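# Bend a rod into a standing arch between two sockets

## Task

Bend the rod so it forms an arch standing upright, its two ends seated one in each of the board's two sockets, and leave it holding that shape with no help from the robot.

## Robot and tools

Robot. Two six-joint arms, left_arm and right_arm, each with a two-finger parallel gripper and a wrist camera. Root links: left_arm at (+0.022, +0.352, 0) m with quat_wxyz (+1.000, 0, 0, +0.011); right_arm at (+0.009, -0.334, 0) m with quat_wxyz (+1.000, 0, 0, -0.022). A two-camera stand is fixed behind them. Loose objects may get brief random shoves.

Frames. Scene frame: origin at table-top height halfway between the nominal bases, +x out over the table, +y toward left_arm, +z up. Reported end_effector_position (m) and end_effector_quat_wxyz use this frame; that point sits between the finger pads, roughly 1 cm back from the tips, and can be off by a few cm. On each gripper the fingers point along its +z and part along its y. Command offsets are NOT in the scene frame: they run along the axes of that arm's current Hand target.

The 14-number row. One row drives both arms: left_arm dx, dy, dz, rx, ry, rz, opening, then right_arm in the same seven slots. All values lie in [-1, 1]. The six pose numbers are offsets (not a pose) from the Hand target at the start of the action or move; 1.0 equals 0.6 m of travel or 180 degrees, and rx, ry, rz make a single rotation vector. Opening is absolute: +1 fully open (0.093 m), -1 closed. To leave an arm still, give zeros for its six pose numbers and repeat its present opening, since 0 in the opening slot is itself a command.

execute_actions(actions, cameras). actions is a list of actions; each action is a table of up to 15 rows, one per 1/30 s step, the last row held if the table is short. Every row counts from the action's starting Hand target, not from the row before, and each new action restarts from the new Hand target, so resending an offset moves the arm further. An empty list returns the full state, the scene number and (by default) all images. cameras: list of names, ["all"], or [].

move(target, speed, blend, opening_speed, grip_force, blocking, cameras). target is one 14-number row or a list of up to 15; every row is an offset from the Hand targets at the move's start, not chained. Grippers travel straight lines, ignoring obstacles and the other arm. speed: m/s, 0.002 to 2.9, default 0.25 (turns up to twice that in rad/s), one value or one per target. blend: corner rounding in m, 0 means stop at each target. opening_speed: change per second on the -1..+1 scale, at least 0.2. grip_force: N per pad, 10 to 50, stays set; low values close slowly. blocking=false returns after 0.5 s while the move continues. A move lasts at most 10 s. First-target openings start at once; later ones apply on arrival, pausing all arms. Fast moves lag, stray and hit harder; avoid paths that pass near an arm's own base (the elbow can whip round). The result adds a "move:" line: done (within 10 mm and 2 degrees), off_target, moving, held or fault, plus limits=paced (pose clipped) or limits=held (steps withheld).

wait(seconds): 0 to 3600, sends nothing new; a running move keeps going. stop(): brakes the current move. zoom_image(camera, region): region [x0, y0, x1, y1] in pixels of that camera's latest image, at most 504 by 504. read_manual(section): only "licences". finished_scene(scene): integer scene number; call it only once the arch stands unaided, and call nothing else in that same reply.

Cameras: cam_head_left, cam_head_right, cam_low, cam_left_wrist, cam_right_wrist, each 672x504, with pinhole+radial calibration given (head pair share one bar; fixed cameras may be off by up to about 2.3 degrees and 9 mm).

Reading results. Hand target is the last commanded pose after clipping; the next offsets count from it. Per step the commanded orientation is clipped to 40 degrees of the measured one. Grippers often stop short or droop and tilt, worst at long reach; check position and orientation after each motion and correct with the missing offset. Tool commands shows the present command per tool. grip_measured: +1 open, -1 closed; pads meet near -0.94, and each mm of object width adds about 0.0208; it may read up to 0.02 high. To grip firmly, send about 0.41 below the width reading; to release, send well above it. Joint positions end with the finger opening in m. Joint velocities may say within noise. Joint torques have offsets and noise; joints 1 to 3 wrap at ±28 N m. MOTOR HOT appears at 75 °C; at 90 °C a fault folds that arm and it stays idle; at 100 °C it collapses. Stretched arms, loads and pushing at unreachable poses heat motors.

Avoid: the rod falling or being left off the table, opening the fingers while the rod moves, fast impacts on the board or table, arms bumping or one gripper closing on the other's fingers, strain on wrist camera cables, and a big sudden close command that spikes grip force. To end a push against something, command the target back past the gripper.

Each tool is called after "Emit:" as name(argument=value, ...) on one line, values as JSON.

## Session

Emit:
execute_actions(actions=[])

Scene clock: 0.00 s.
left_arm: end_effector_position=(+0.4160, +0.3464, +0.0787) grip_measured=+1.000 end_effector_quat_wxyz=(+0.561, -0.008, +0.828, +0.007) | right_arm: end_effector_position=(+0.3908, -0.3581, +0.0831) grip_measured=+1.000 end_effector_quat_wxyz=(+0.539, +0.065, +0.831, -0.119)
Joint positions: left_arm=[-0.058 1.601 0.384 0.838 -0.054 -0.018 0.093] | right_arm=[0.133 1.536 0.395 0.713 0.353 0.017 0.093]
Joint velocities: within noise
Joint torques (N m): no reading
Heat: left arm: 32 °C; right arm: 28 °C.
Hand target: left_arm +0.4209, +0.3463, +0.0903; +0.577, -0.008, +0.817, +0.006 | right_arm +0.3940, -0.3578, +0.0894; +0.547, +0.067, +0.826, -0.118
Tool commands: left_gripper/opening=+1.0 right_gripper/opening=+1.0

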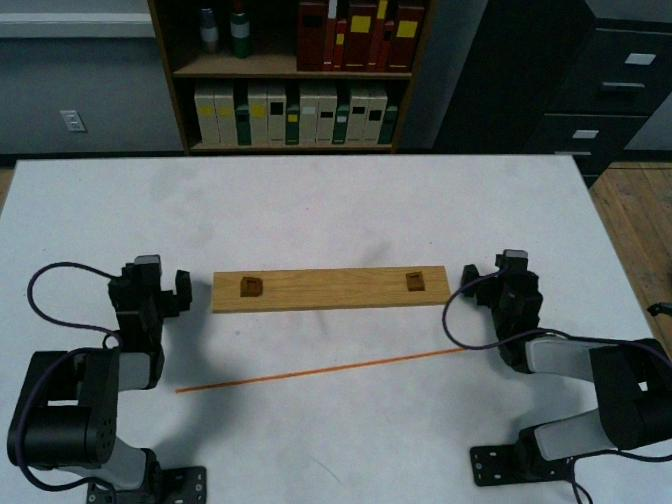

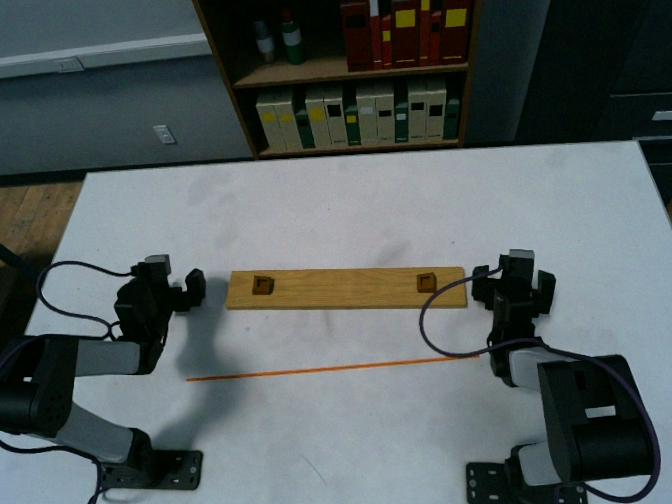

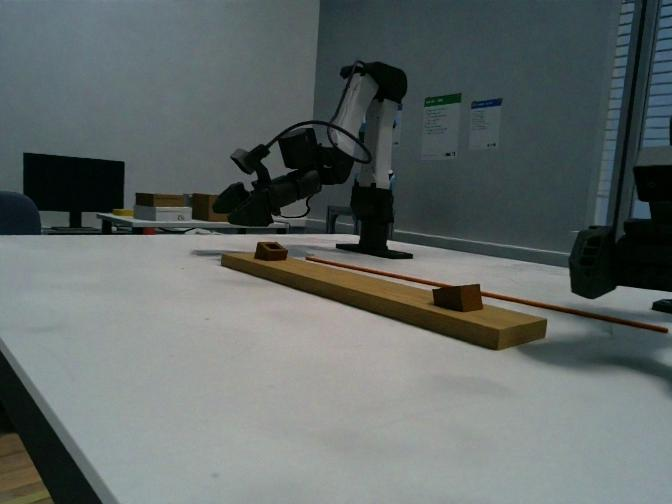

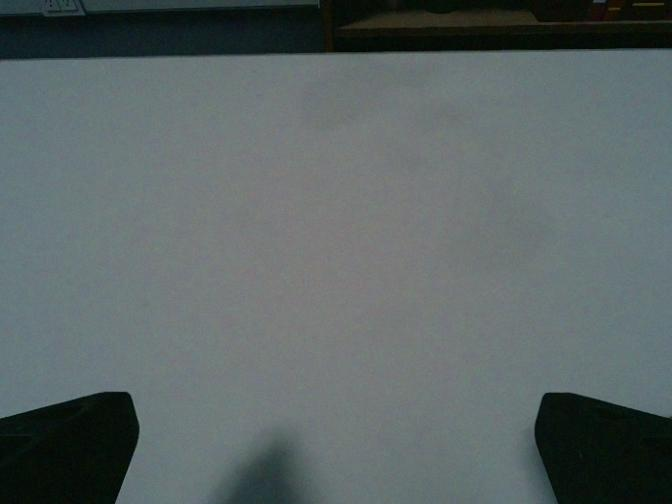

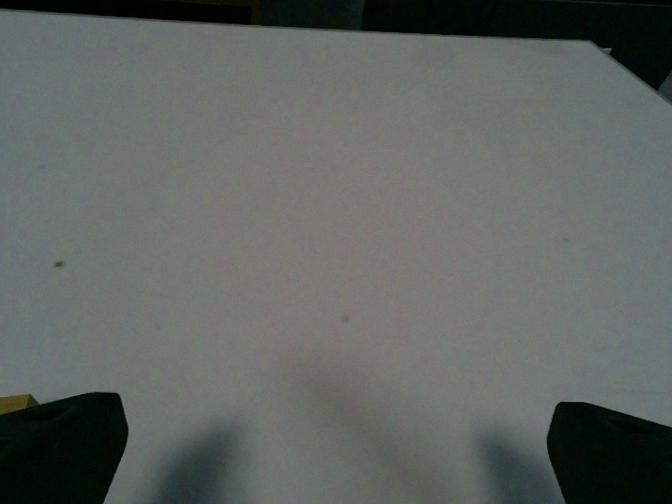

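Emit:
zoom_image(camera="cam_head_left", region=[200, 250, 340, 330])

Emit:
zoom_image(camera="cam_head_left", region=[360, 240, 540, 360])

Emit:
zoom_image(camera="cam_head_right", region=[380, 250, 540, 380])

Emit:
zoom_image(camera="cam_low", region=[200, 220, 560, 360])

Emit:
zoom_image(camera="cam_head_right", region=[160, 240, 320, 400])

Scaled by 3.600.

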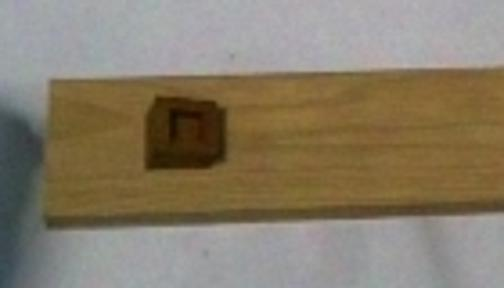

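Scaled by 2.800.

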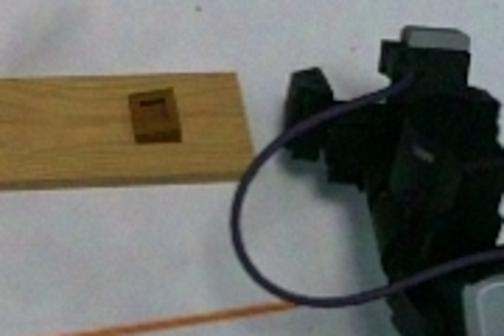

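Scaled by 3.150.

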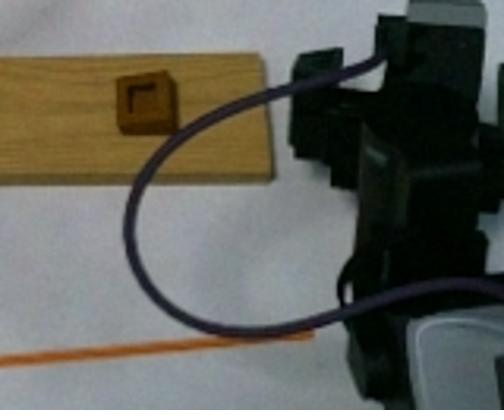

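Scaled by 1.400.

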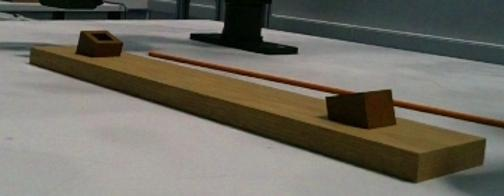

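Scaled by 3.150.

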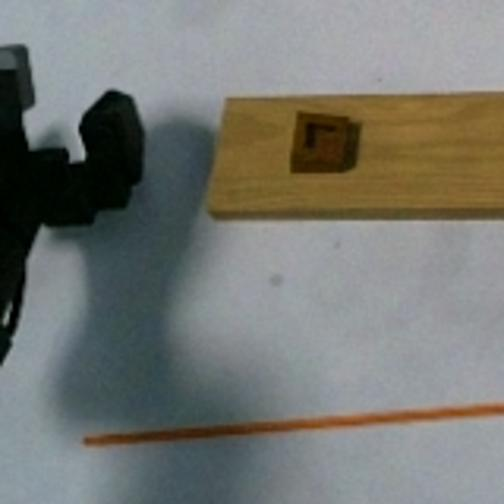

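Emit:
zoom_image(camera="cam_low", region=[420, 270, 500, 330])

Emit:
zoom_image(camera="cam_low", region=[235, 230, 315, 290])

Emit:
zoom_image(camera="cam_head_right", region=[240, 265, 290, 305])

Emit:
zoom_image(camera="cam_head_right", region=[405, 260, 455, 300])

Emit:
zoom_image(camera="cam_head_left", region=[390, 260, 440, 300])

Emit:
zoom_image(camera="cam_head_left", region=[230, 268, 280, 308])

Scaled by 6.300.

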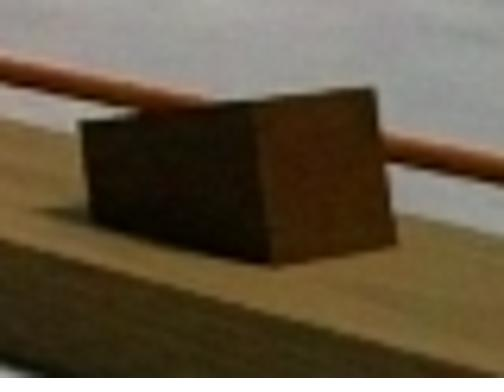

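Scaled by 6.300.

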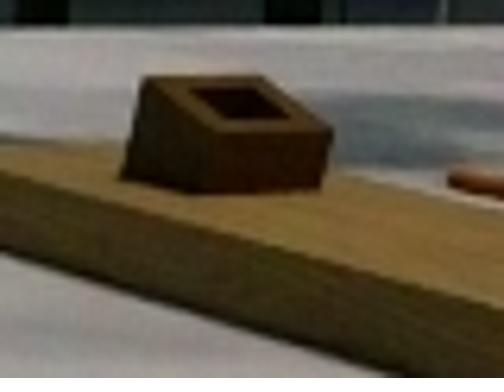

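Scaled by 10.080.

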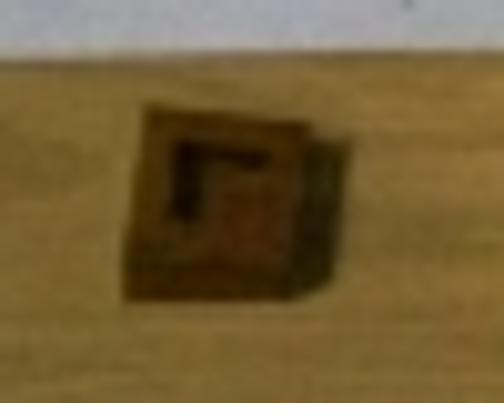

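Scaled by 10.080.

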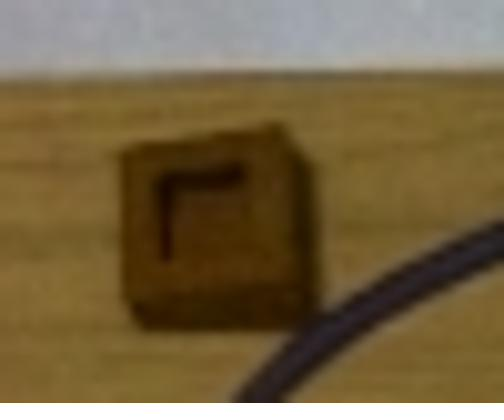

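Scaled by 10.080.

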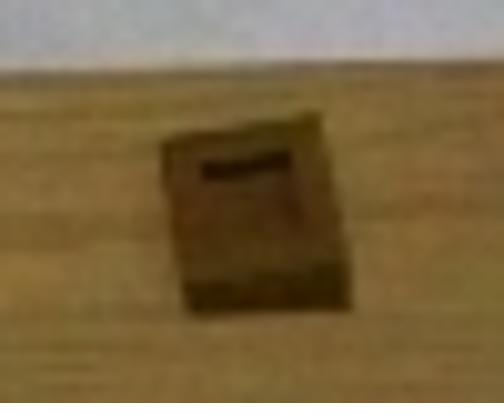

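Scaled by 10.080.

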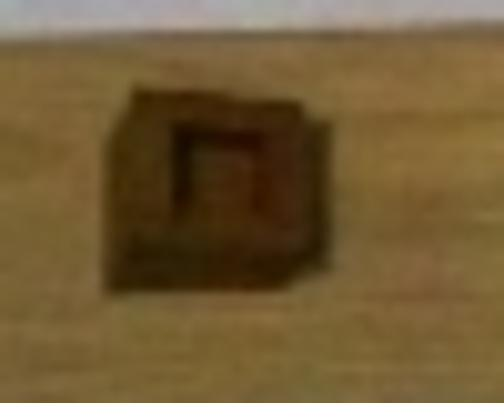

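Emit:
move(target=[[0.0325,-0.1997,-0.3891,0.290,0.312,0.410,1.0,0.0048,0.1863,-0.3428,-0.3716,0.2156,-0.5036,1.0]], cameras=["all"])

Scene clock: 238.53 s.
left_arm: end_effector_position=(+0.1940, +0.2226, +0.1446) grip_measured=+1.000 end_effector_quat_wxyz=(-0.002, +0.666, +0.746, -0.006) | right_arm: end_effector_position=(+0.2327, -0.1976, +0.1458) grip_measured=+1.000 end_effector_quat_wxyz=(+0.000, +0.733, -0.681, -0.005)
Joint positions: left_arm=[-0.656 1.359 1.18 -1.396 0.012 0.824 0.093] | right_arm=[0.583 1.535 1.338 -1.376 -0.01 -1.105 0.093]
Joint torques (N m): left_arm=[-0.27 -3.85 7.02 0.18 -0.2 0.14] | right_arm=[0.55 -4.1 9.62 0.12 0.11 -0.21]
Heat: left arm: 44 °C; right arm: 41 °C.
Hand target: left_arm +0.1969, +0.2217, +0.1498; +0.000, +0.673, +0.740, +0.000 | right_arm +0.2370, -0.1951, +0.1500; +0.000, +0.740, -0.673, +0.000
Off the commanded pose: left_arm 0.006 m, 1 deg | right_arm 0.007 m, 1 deg.
move: done
cam_left_wrist: T_world_to_cam=[[-0.99268, -0.11802, 0.02578, 0.2153], [-0.09729, 0.90753, 0.40857, -0.20065], [-0.07162, 0.40307, -0.91236, 0.1391]] pos_world=[0.20416, 0.15144, 0.20334]
cam_right_wrist: T_world_to_cam=[[0.99537, 0.09236, -0.02667, -0.20982], [0.09522, -0.90915, 0.40544, -0.22065], [0.01319, -0.4061, -0.91373, 0.13249]] pos_world=[0.22811, -0.12742, 0.20492]

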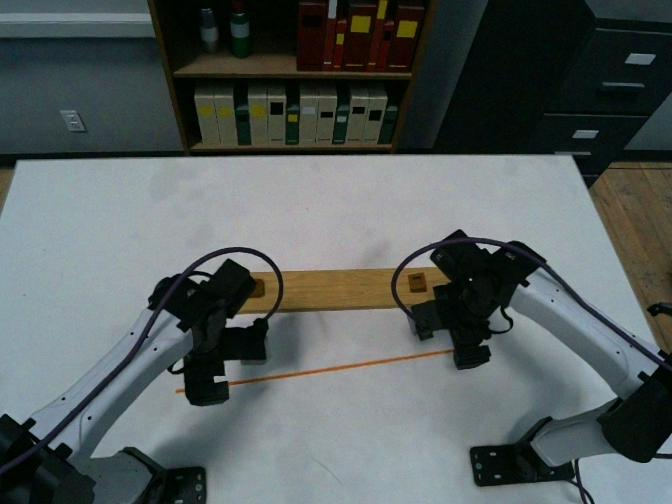

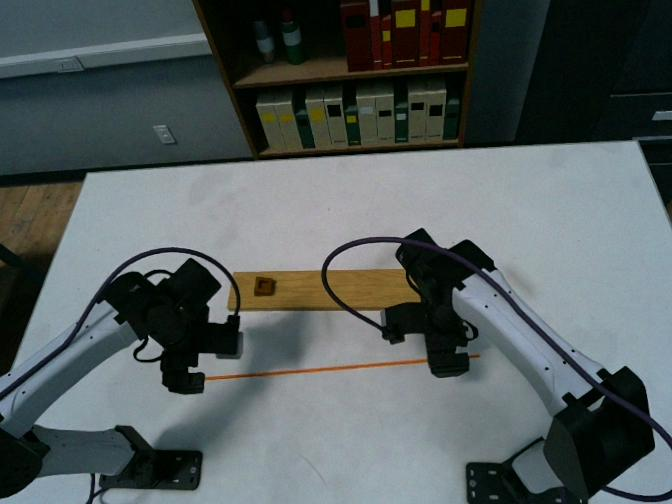

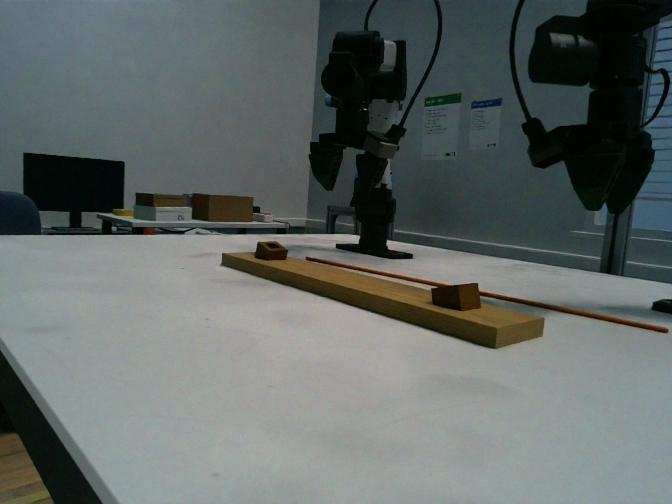

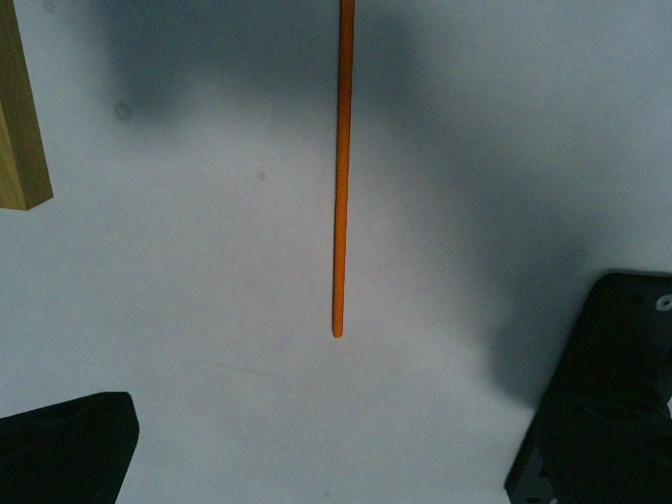

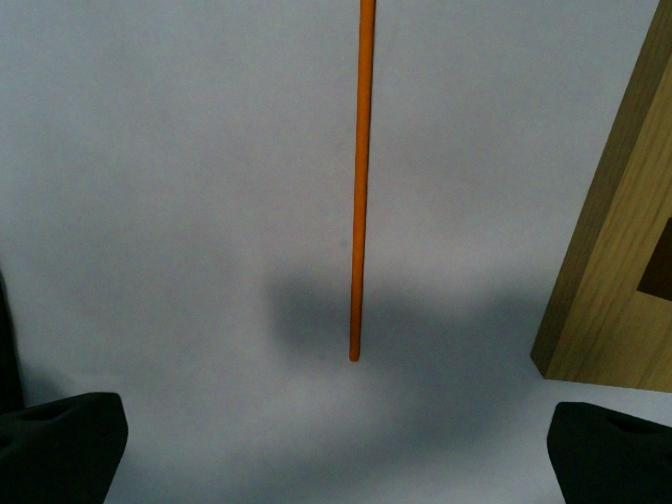

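Emit:
move(target=[[-0.0118,-0.0095,0.158,0,0,0,1.0,0.0021,-0.0152,0.1597,0,0,0,1.0]], cameras=["cam_left_wrist","cam_right_wrist","cam_low"])

Scene clock: 285.63 s.
left_arm: end_effector_position=(+0.1881, +0.2161, +0.0571) grip_measured=+1.000 end_effector_quat_wxyz=(-0.006, +0.675, +0.738, -0.006) | right_arm: end_effector_position=(+0.2450, -0.1923, +0.0617) grip_measured=+1.000 end_effector_quat_wxyz=(-0.007, +0.737, -0.676, -0.002)
Joint positions: left_arm=[-0.696 1.405 0.865 -1.043 0.012 0.807 0.093] | right_arm=[0.578 1.612 1.078 -1.024 -0.008 -1.124 0.093]
Joint torques (N m): left_arm=[-0.31 -4.07 4.66 0.58 -0.19 -0.11] | right_arm=[-0.84 -4.57 5.11 0.44 0.08 -0.16]
Heat: left arm: 38 °C; right arm: 38 °C.
Hand target: left_arm +0.1919, +0.2141, +0.0550; +0.000, +0.673, +0.740, +0.000 | right_arm +0.2461, -0.1955, +0.0541; +0.000, +0.740, -0.673, +0.000
Off the commanded pose: left_arm 0.005 m, 1 deg | right_arm 0.008 m, 1 deg.
move: done
cam_left_wrist: T_world_to_cam=[[-0.99511, -0.09381, 0.03078, 0.20587], [-0.07277, 0.9076, 0.41349, -0.16451], [-0.06673, 0.40923, -0.90999, 0.05917]] pos_world=[0.19684, 0.14441, 0.11553]
cam_right_wrist: T_world_to_cam=[[0.99432, 0.10573, -0.01221, -0.22298], [0.10172, -0.91028, 0.4013, -0.18444], [0.03132, -0.40026, -0.91586, 0.05451]] pos_world=[0.23876, -0.1225, 0.12122]
Images, in order (width x height): cam_low 672x504, cam_left_wrist 672x504, cam_right_wrist 672x504.

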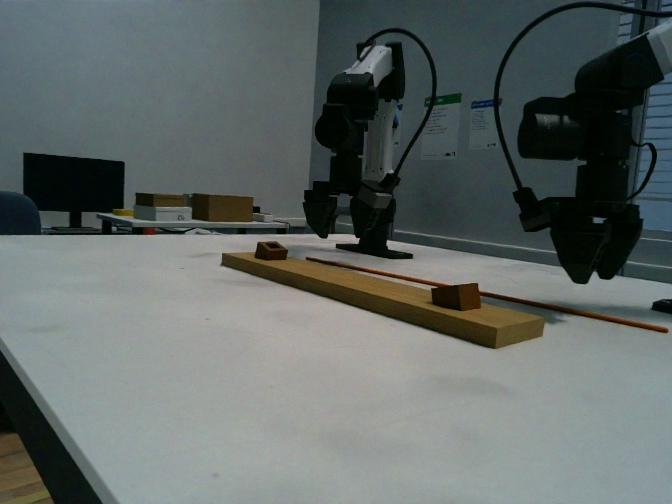

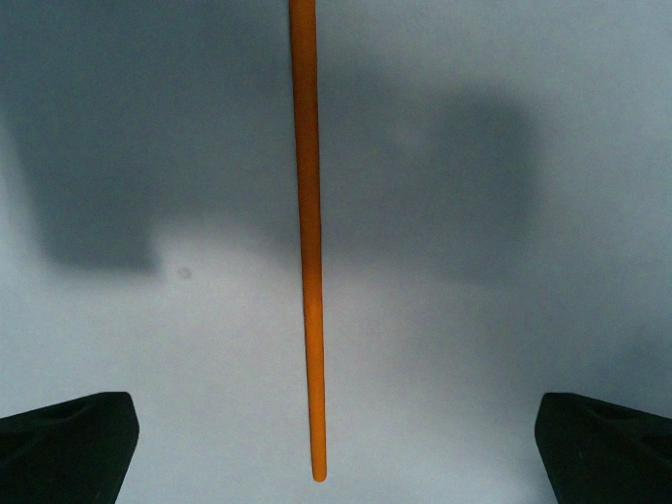

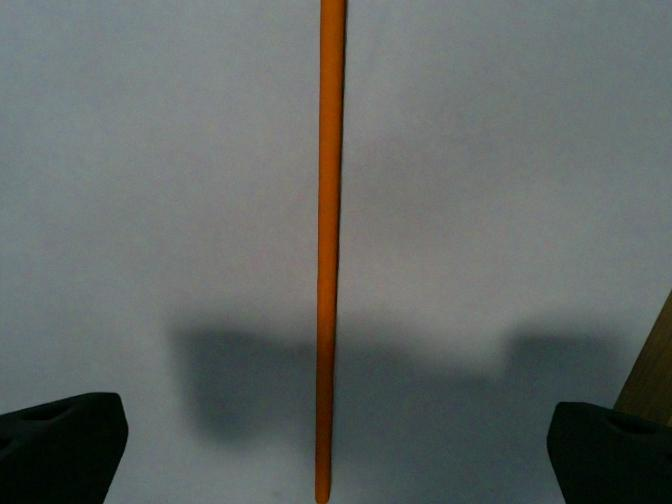

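Emit:
move(target=[[-0.0187,0.01,0.075,0,0,0,1.0,0.0062,0.0065,0.0767,0,0,0,1.0]], speed=0.06, cameras=["cam_left_wrist","cam_right_wrist","cam_low"])

Scene clock: 354.67 s.
left_arm: end_effector_position=(+0.1917, +0.2087, +0.0133) grip_measured=+1.000 end_effector_quat_wxyz=(-0.015, +0.675, +0.738, -0.006) | right_arm: end_effector_position=(+0.2425, -0.1958, +0.0155) grip_measured=+1.000 end_effector_quat_wxyz=(-0.007, +0.737, -0.676, -0.002)
Joint positions: left_arm=[-0.713 1.527 0.784 -0.858 0.011 0.792 0.093] | right_arm=[0.572 1.669 0.94 -0.83 -0.008 -1.131 0.093]
Joint torques (N m): left_arm=[-0.31 -4.46 4.19 0.81 -0.19 -0.13] | right_arm=[-0.8 -4.78 4.67 0.4 0.08 -0.17]
Heat: left arm: 36 °C; right arm: 35 °C.
Hand target: left_arm +0.1989, +0.2036, +0.0099; +0.000, +0.673, +0.740, +0.000 | right_arm +0.2428, -0.1995, +0.0082; +0.000, +0.740, -0.673, +0.000
Off the commanded pose: left_arm 0.009 m, 2 deg | right_arm 0.008 m, 1 deg.
move: done
cam_left_wrist: T_world_to_cam=[[-0.99469, -0.09317, 0.04375, 0.20974], [-0.06581, 0.90246, 0.42571, -0.13977], [-0.07914, 0.42057, -0.9038, 0.02244]] pos_world=[0.2012, 0.13624, 0.07061]
cam_right_wrist: T_world_to_cam=[[0.99427, 0.10615, -0.01277, -0.22057], [0.10232, -0.91005, 0.40167, -0.16898], [0.03101, -0.40068, -0.91569, 0.01088]] pos_world=[0.23626, -0.12601, 0.07502]
Images, in order (width x height): cam_low 672x504, cam_left_wrist 672x504, cam_right_wrist 672x504.

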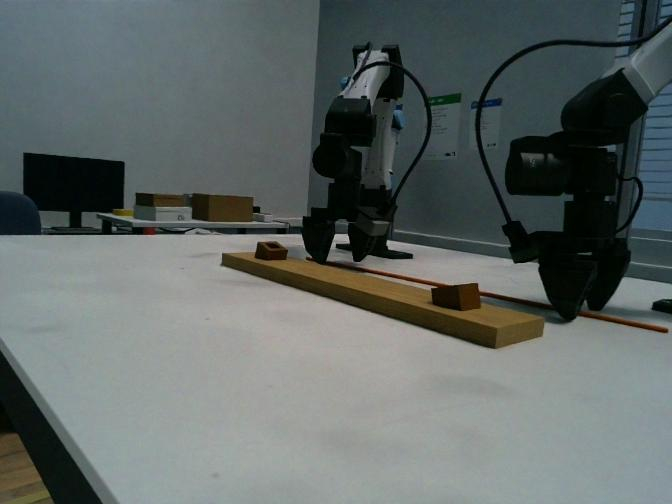

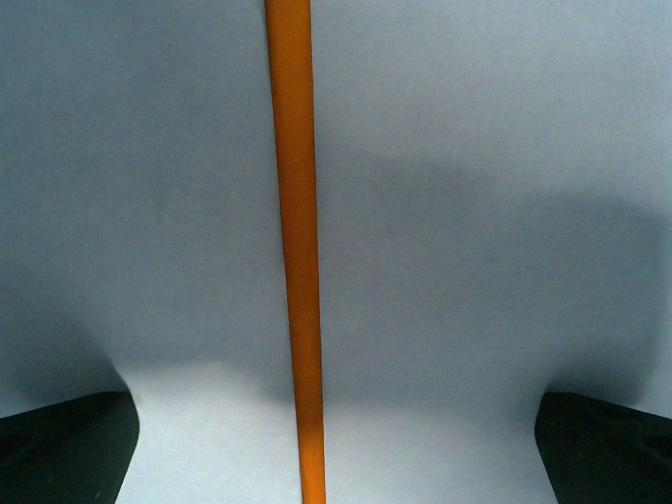

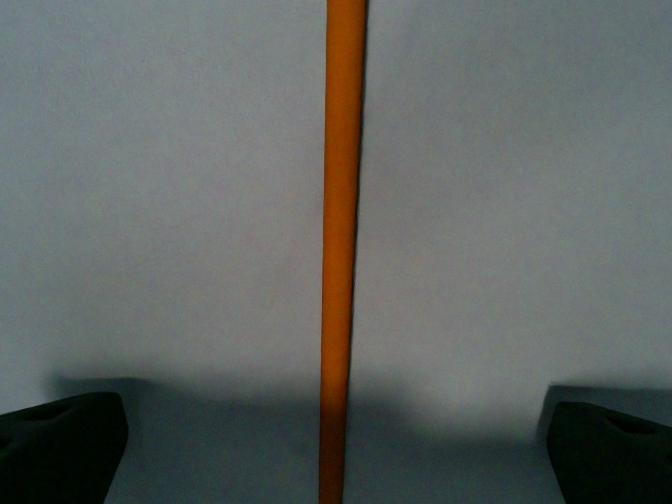

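Emit:
move(target=[[-0.0027,0.0098,0.0083,0,0,0,1.0,0,0,0.0133,0,0,0,1.0]], speed=0.05)

Scene clock: 368.07 s.
left_arm: end_effector_position=(+0.1922, +0.2088, +0.0123) grip_measured=+1.000 end_effector_quat_wxyz=(-0.017, +0.674, +0.738, -0.007) | right_arm: end_effector_position=(+0.2411, -0.1967, +0.0092) grip_measured=+1.000 end_effector_quat_wxyz=(-0.004, +0.737, -0.676, -0.003)
Joint positions: left_arm=[-0.711 1.535 0.786 -0.858 0.011 0.792 0.093] | right_arm=[0.572 1.681 0.925 -0.81 -0.008 -1.131 0.093]
Joint torques (N m): left_arm=[0.58 -2.67 4.57 1.04 -0.19 0] | right_arm=[-0.69 -4.42 4.44 0.58 0.13 -0.2]
Heat: left arm: 36 °C; right arm: 35 °C.
Hand target: left_arm +0.2049, +0.2025, +0.0050; +0.000, +0.673, +0.740, +0.000 | right_arm +0.2427, -0.1995, +0.0002; +0.000, +0.740, -0.673, +0.000
Off the commanded pose: left_arm 0.016 m, 2 deg | right_arm 0.010 m, 1 deg.
move: off_target (left_arm)

Emit:
move(target=[[0,0,-0.006,0,0,0,-1.0,0,0,-0.003,0,0,0,-1.0]], speed=0.05, opening_speed=0.8, cameras=["cam_left_wrist","cam_right_wrist","cam_low"])

Scene clock: 390.47 s.
left_arm: end_effector_position=(+0.1935, +0.2078, +0.0126) grip_measured=-0.939 end_effector_quat_wxyz=(-0.014, +0.674, +0.738, -0.006) | right_arm: end_effector_position=(+0.2410, -0.1967, +0.0092) grip_measured=-0.929 end_effector_quat_wxyz=(-0.004, +0.737, -0.675, -0.003)
Joint positions: left_arm=[-0.711 1.535 0.788 -0.853 0.011 0.792 0] | right_arm=[0.572 1.681 0.925 -0.81 -0.008 -1.131 0.001]
Joint torques (N m): left_arm=[0.61 -3.23 5.19 0.84 -0.2 0] | right_arm=[-0.66 -4.71 4.79 0.54 0.1 -0.19]
Heat: left arm: 35 °C; right arm: 34 °C.
Hand target: left_arm +0.2049, +0.2025, +0.0086; +0.000, +0.673, +0.740, +0.000 | right_arm +0.2427, -0.1996, +0.0020; +0.000, +0.740, -0.673, +0.000
Off the commanded pose: left_arm 0.013 m, 2 deg | right_arm 0.008 m, 1 deg.
move: off_target (left_arm)
cam_left_wrist: T_world_to_cam=[[-0.99456, -0.09503, 0.04272, 0.21188], [-0.068, 0.90272, 0.42483, -0.1382], [-0.07893, 0.41961, -0.90427, 0.0225]] pos_world=[0.20311, 0.13544, 0.07001]
cam_right_wrist: T_world_to_cam=[[0.99413, 0.10646, -0.01909, -0.21887], [0.10506, -0.90864, 0.40414, -0.16748], [0.02568, -0.40378, -0.9145, 0.00537]] pos_world=[0.23505, -0.12671, 0.06842]
Images, in order (width x height): cam_low 672x504, cam_left_wrist 672x504, cam_right_wrist 672x504.

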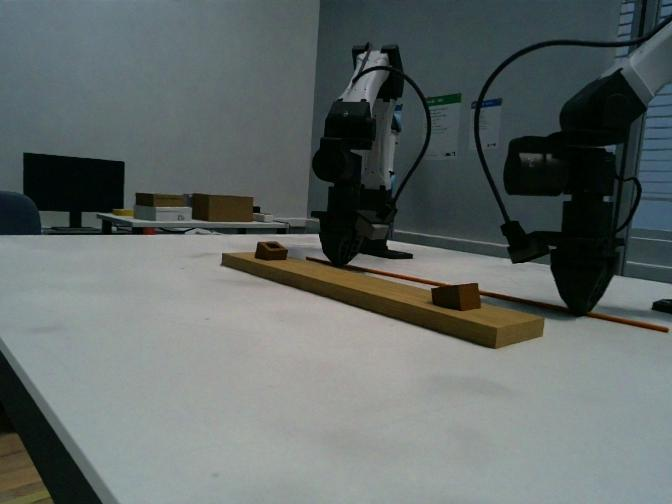

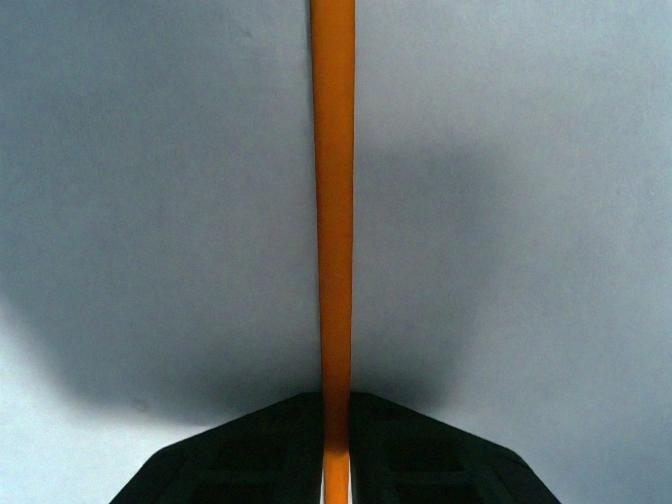

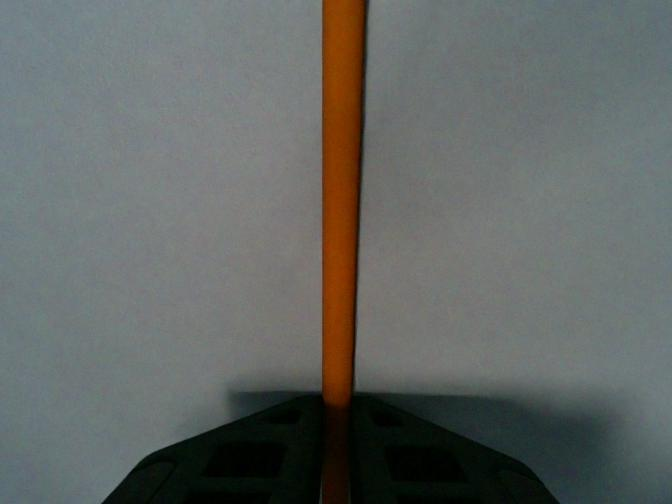

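Emit:
move(target=[[0.0083,-0.0127,-0.169,0,0,0,-1.0,-0.0027,-0.0035,-0.1833,0,0,0,-1.0],[-0.037,0.3115,-0.3273,0,0,0.03,-1.0,0.0392,-0.2478,-0.3383,0,0,0.03,-1.0]], speed=0.15, blend=0.02, cameras=["all"])

Scene clock: 464.93 s.
left_arm: end_effector_position=(+0.3908, +0.1968, +0.2022) grip_measured=-0.951 end_effector_quat_wxyz=(+0.059, +0.703, +0.709, +0.024) | right_arm: end_effector_position=(+0.3896, -0.2084, +0.2047) grip_measured=-0.938 end_effector_quat_wxyz=(-0.061, +0.701, -0.710, +0.033)
Joint positions: left_arm=[-0.42 2.018 2.148 -1.573 -0.001 1.165 0] | right_arm=[0.364 2.013 2.149 -1.569 0.005 -1.24 0]
Joint torques (N m): left_arm=[0.65 -9.74 6.83 0.45 -0.06 0.12] | right_arm=[-0.62 -7.34 9.33 0.36 -0.05 -0.17]
Heat: left arm: 34 °C; right arm: 33 °C.
Hand target: left_arm +0.3930, +0.1982, +0.2049; +0.000, +0.707, +0.707, +0.000 | right_arm +0.3929, -0.2089, +0.2049; +0.000, +0.707, -0.707, +0.000
Off the commanded pose: left_arm 0.004 m, 7 deg | right_arm 0.003 m, 8 deg.
joint sent to its limit (left arm) — joint 4 (wrist pitch), lower limit. The joint targets are off in orientation, not in position.
joint sent to its limit (right arm) — joint 4 (wrist pitch), lower limit. The joint targets are off in orientation, not in position.
move: off_target (left_arm, right_arm)
cam_left_wrist: T_world_to_cam=[[-0.99457, -0.01529, -0.10295, 0.41271], [-0.05217, 0.92916, 0.36597, -0.19493], [0.09006, 0.36935, -0.92491, 0.16214]] pos_world=[0.38569, 0.12755, 0.26379]
cam_right_wrist: T_world_to_cam=[[0.99365, 0.00551, 0.11236, -0.40933], [-0.03735, -0.92598, 0.37573, -0.21516], [0.10611, -0.37754, -0.91989, 0.15084]] pos_world=[0.38269, -0.14002, 0.26559]

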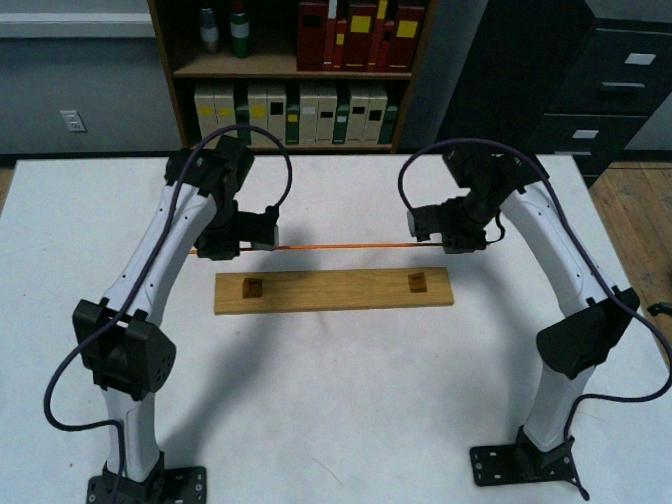

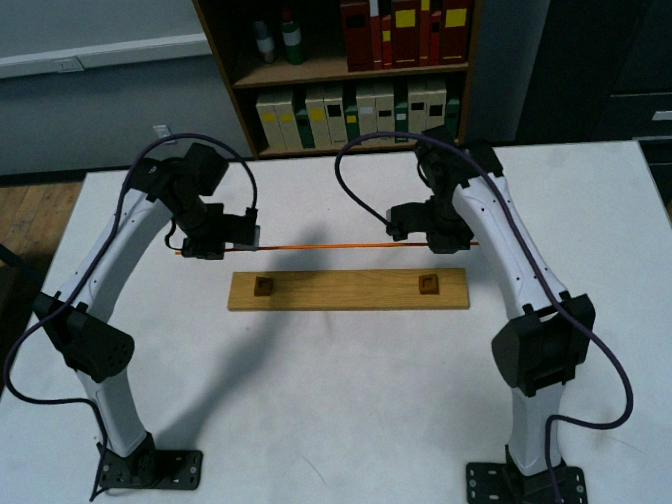

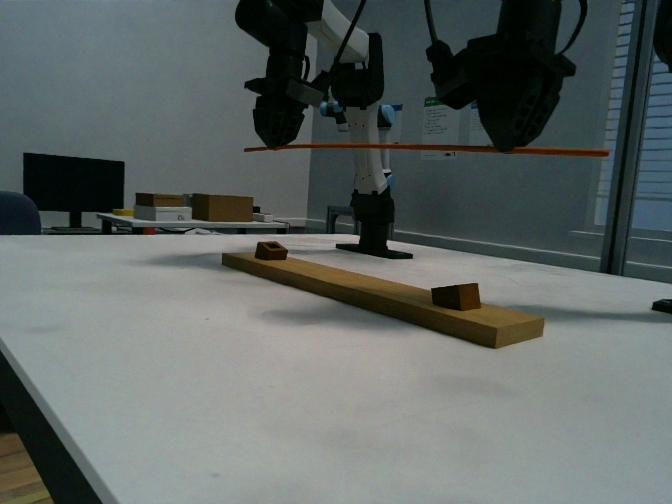

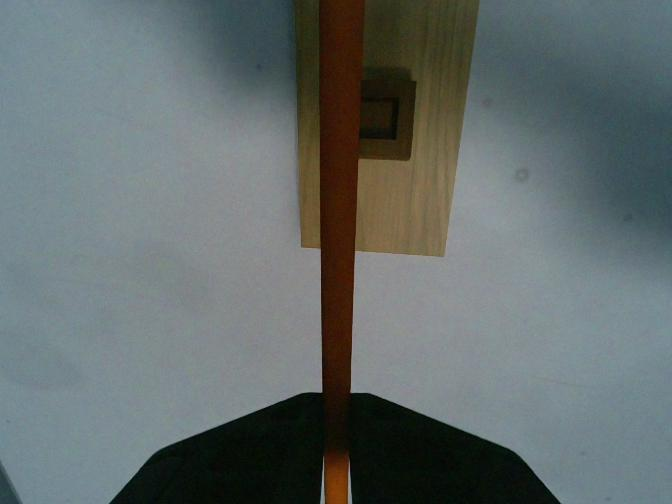

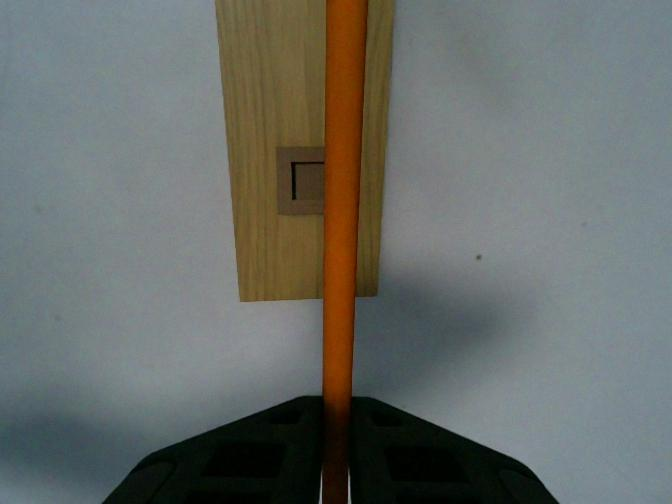

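Emit:
zoom_image(camera="cam_head_left", region=[170, 200, 310, 320])

Emit:
zoom_image(camera="cam_head_right", region=[370, 200, 510, 320])

Emit:
zoom_image(camera="cam_low", region=[220, 80, 640, 360])

Scaled by 3.600.

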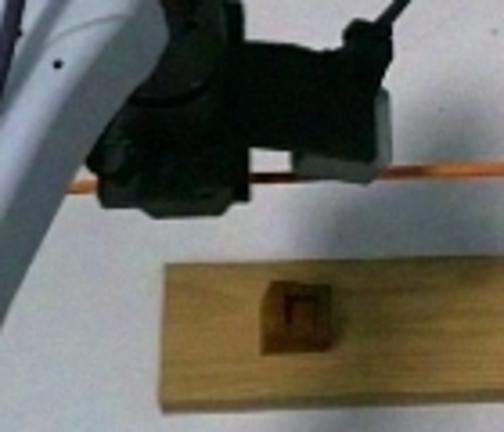

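Scaled by 3.600.

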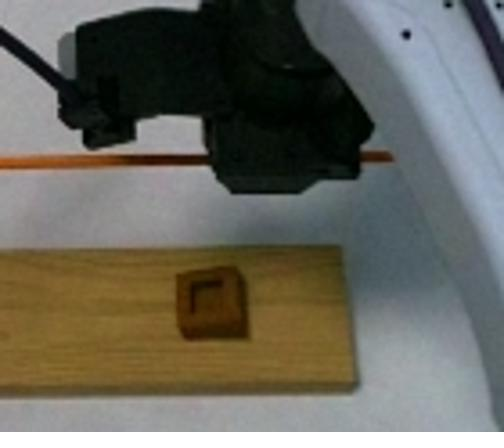

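Scaled by 1.200.

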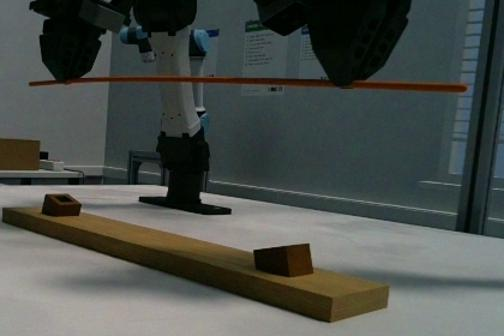

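Emit:
zoom_image(camera="cam_head_right", region=[160, 200, 300, 320])

Emit:
zoom_image(camera="cam_head_left", region=[370, 200, 510, 320])

Scaled by 3.600.

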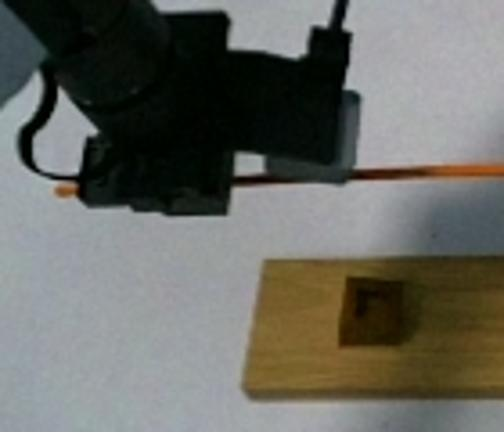

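Scaled by 3.600.

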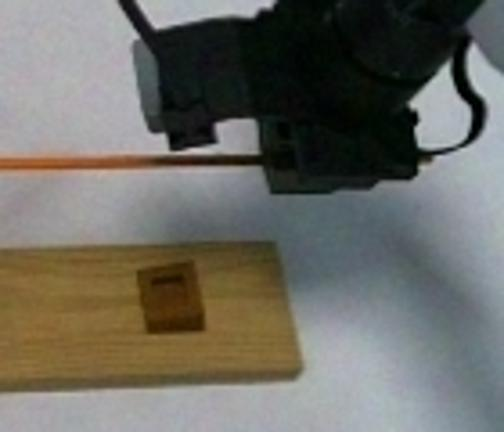

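Emit:
move(target=[[0,-0.055,-0.075,-0.5,0,0,-1.0,0,0.055,-0.075,0.5,0,0,-1.0]], speed=0.25, cameras=["cam_low","cam_head_left"])

Scene clock: 708.27 s.
left_arm: end_effector_position=(+0.3584, +0.1955, +0.2466) grip_measured=-0.951 end_effector_quat_wxyz=(+0.497, +0.509, +0.501, +0.493) | right_arm: end_effector_position=(+0.3594, -0.2079, +0.2517) grip_measured=-0.938 end_effector_quat_wxyz=(+0.499, -0.504, +0.501, -0.495)
Joint positions: left_arm=[-0.764 1.208 0.524 0.658 -0.729 1.556 0] | right_arm=[0.643 1.166 0.51 0.643 0.591 -1.563 0]
Joint torques (N m): left_arm=[0.62 -3.34 5.53 2.65 -0.17 0.08] | right_arm=[-0.28 -2.45 6.6 2.1 0.12 -0.09]
Heat: left arm: 45 °C; right arm: 40 °C.
Hand target: left_arm +0.3601, +0.1981, +0.2498; +0.500, +0.500, +0.500, +0.500 | right_arm +0.3599, -0.2089, +0.2499; +0.500, -0.500, +0.500, -0.500
Off the commanded pose: left_arm 0.005 m, 1 deg | right_arm 0.002 m, 1 deg.
move: done
Images, in order (width x height): cam_head_left 672x504, cam_low 672x504.

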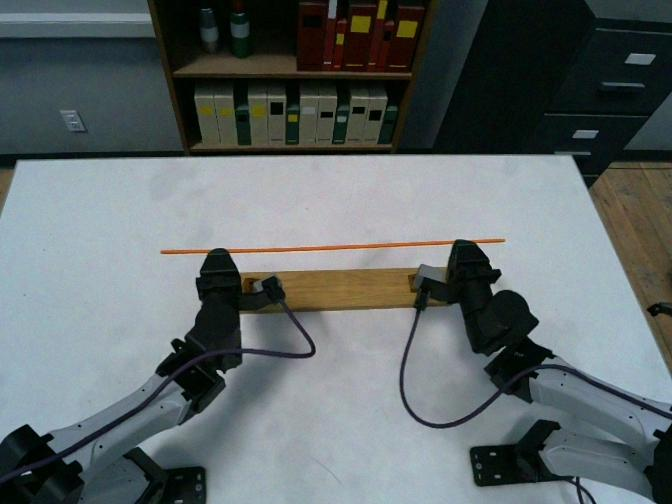

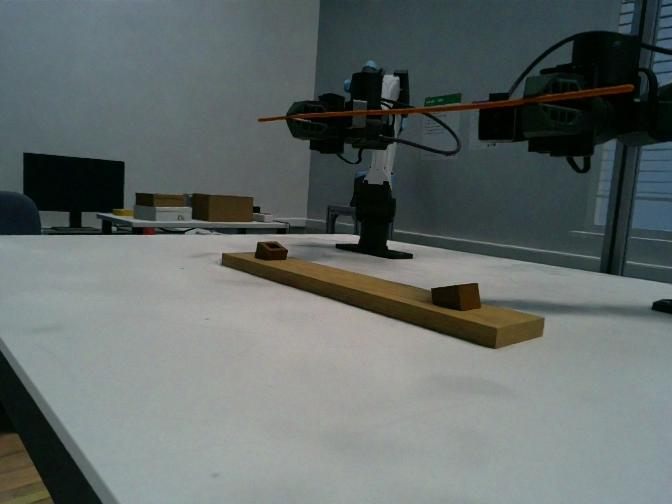

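Emit:
move(target=[[-0.0378,0,0.008,0,0,-0.2222,-1.0,-0.0158,0,0.008,0,0,0.2222,-1.0],[-0.1167,-0.05,0.0167,0,0,-0.4278,-1.0,-0.07,0.05,0.0167,0,0,0.4278,-1.0]], speed=0.15, blend=0.02, cameras=["all"])

Scene clock: 737.30 s.
left_arm: end_effector_position=(+0.3667, +0.1388, +0.1968) grip_measured=-0.952 end_effector_quat_wxyz=(+0.669, +0.130, +0.720, +0.132) | right_arm: end_effector_position=(+0.3678, -0.1746, +0.2031) grip_measured=-0.938 end_effector_quat_wxyz=(+0.671, -0.127, +0.719, -0.128)
Joint positions: left_arm=[-0.906 1.536 0.606 0.82 -0.897 0.287 0] | right_arm=[0.744 1.402 0.51 0.805 0.711 -0.306 0]
Joint torques (N m): left_arm=[-0.65 -5.83 7.53 3.05 -0.09 -0.73] | right_arm=[0.94 -3.81 8.14 2.48 0.05 0.76]
Heat: left arm: 41 °C; right arm: 40 °C.
Hand target: left_arm +0.3702, +0.1280, +0.2199; +0.702, +0.080, +0.703, +0.080 | right_arm +0.3699, -0.1668, +0.2199; +0.703, -0.080, +0.703, -0.080
Off the commanded pose: left_arm 0.026 m, 9 deg | right_arm 0.019 m, 9 deg.
move: off_target (left_arm, right_arm)
cam_left_wrist: T_world_to_cam=[[-0.02359, -0.9331, -0.35883, 0.20895], [-0.47676, 0.32598, -0.81636, 0.33186], [0.87872, 0.15182, -0.45255, -0.17119]] pos_world=[0.31357, 0.11278, 0.26842]
cam_right_wrist: T_world_to_cam=[[0.03348, -0.92823, 0.37049, -0.24996], [-0.47184, -0.34146, -0.81288, 0.31925], [0.88105, -0.1476, -0.44941, -0.17602]] pos_world=[0.31409, -0.14899, 0.27302]

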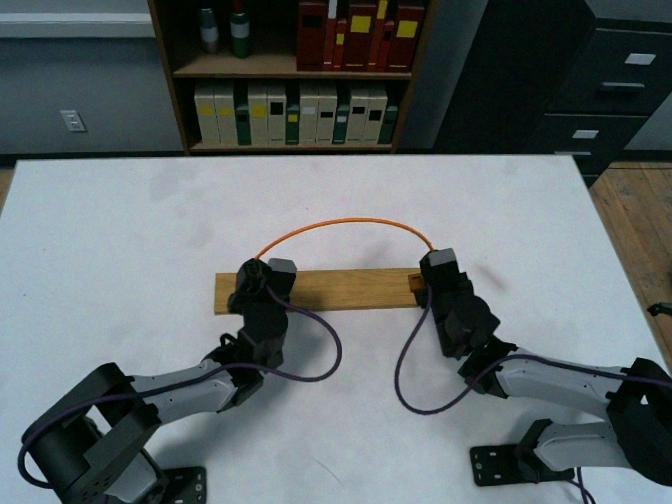

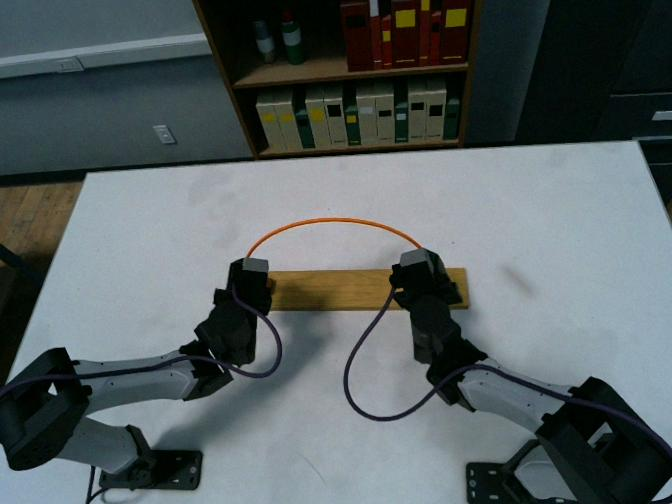

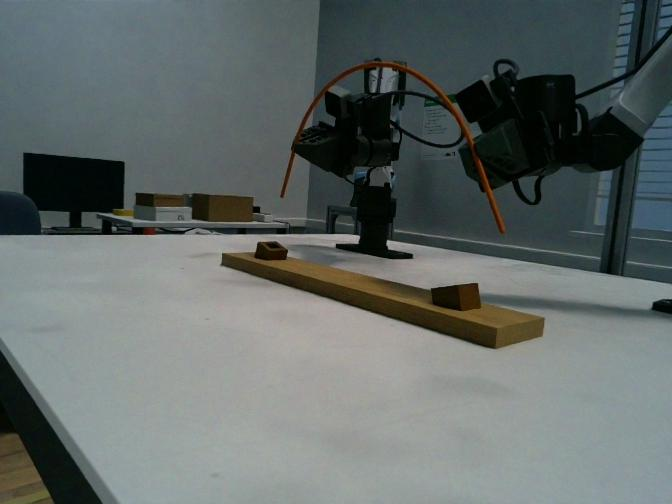

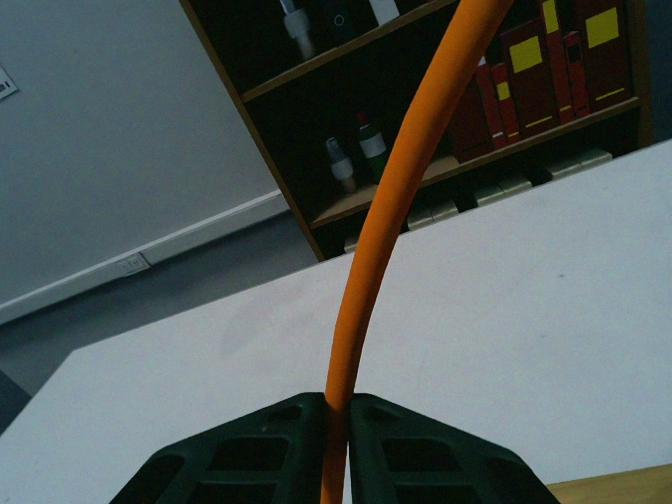

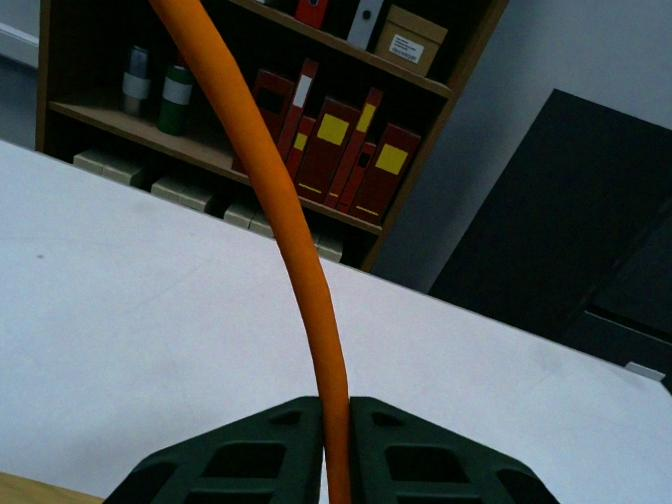

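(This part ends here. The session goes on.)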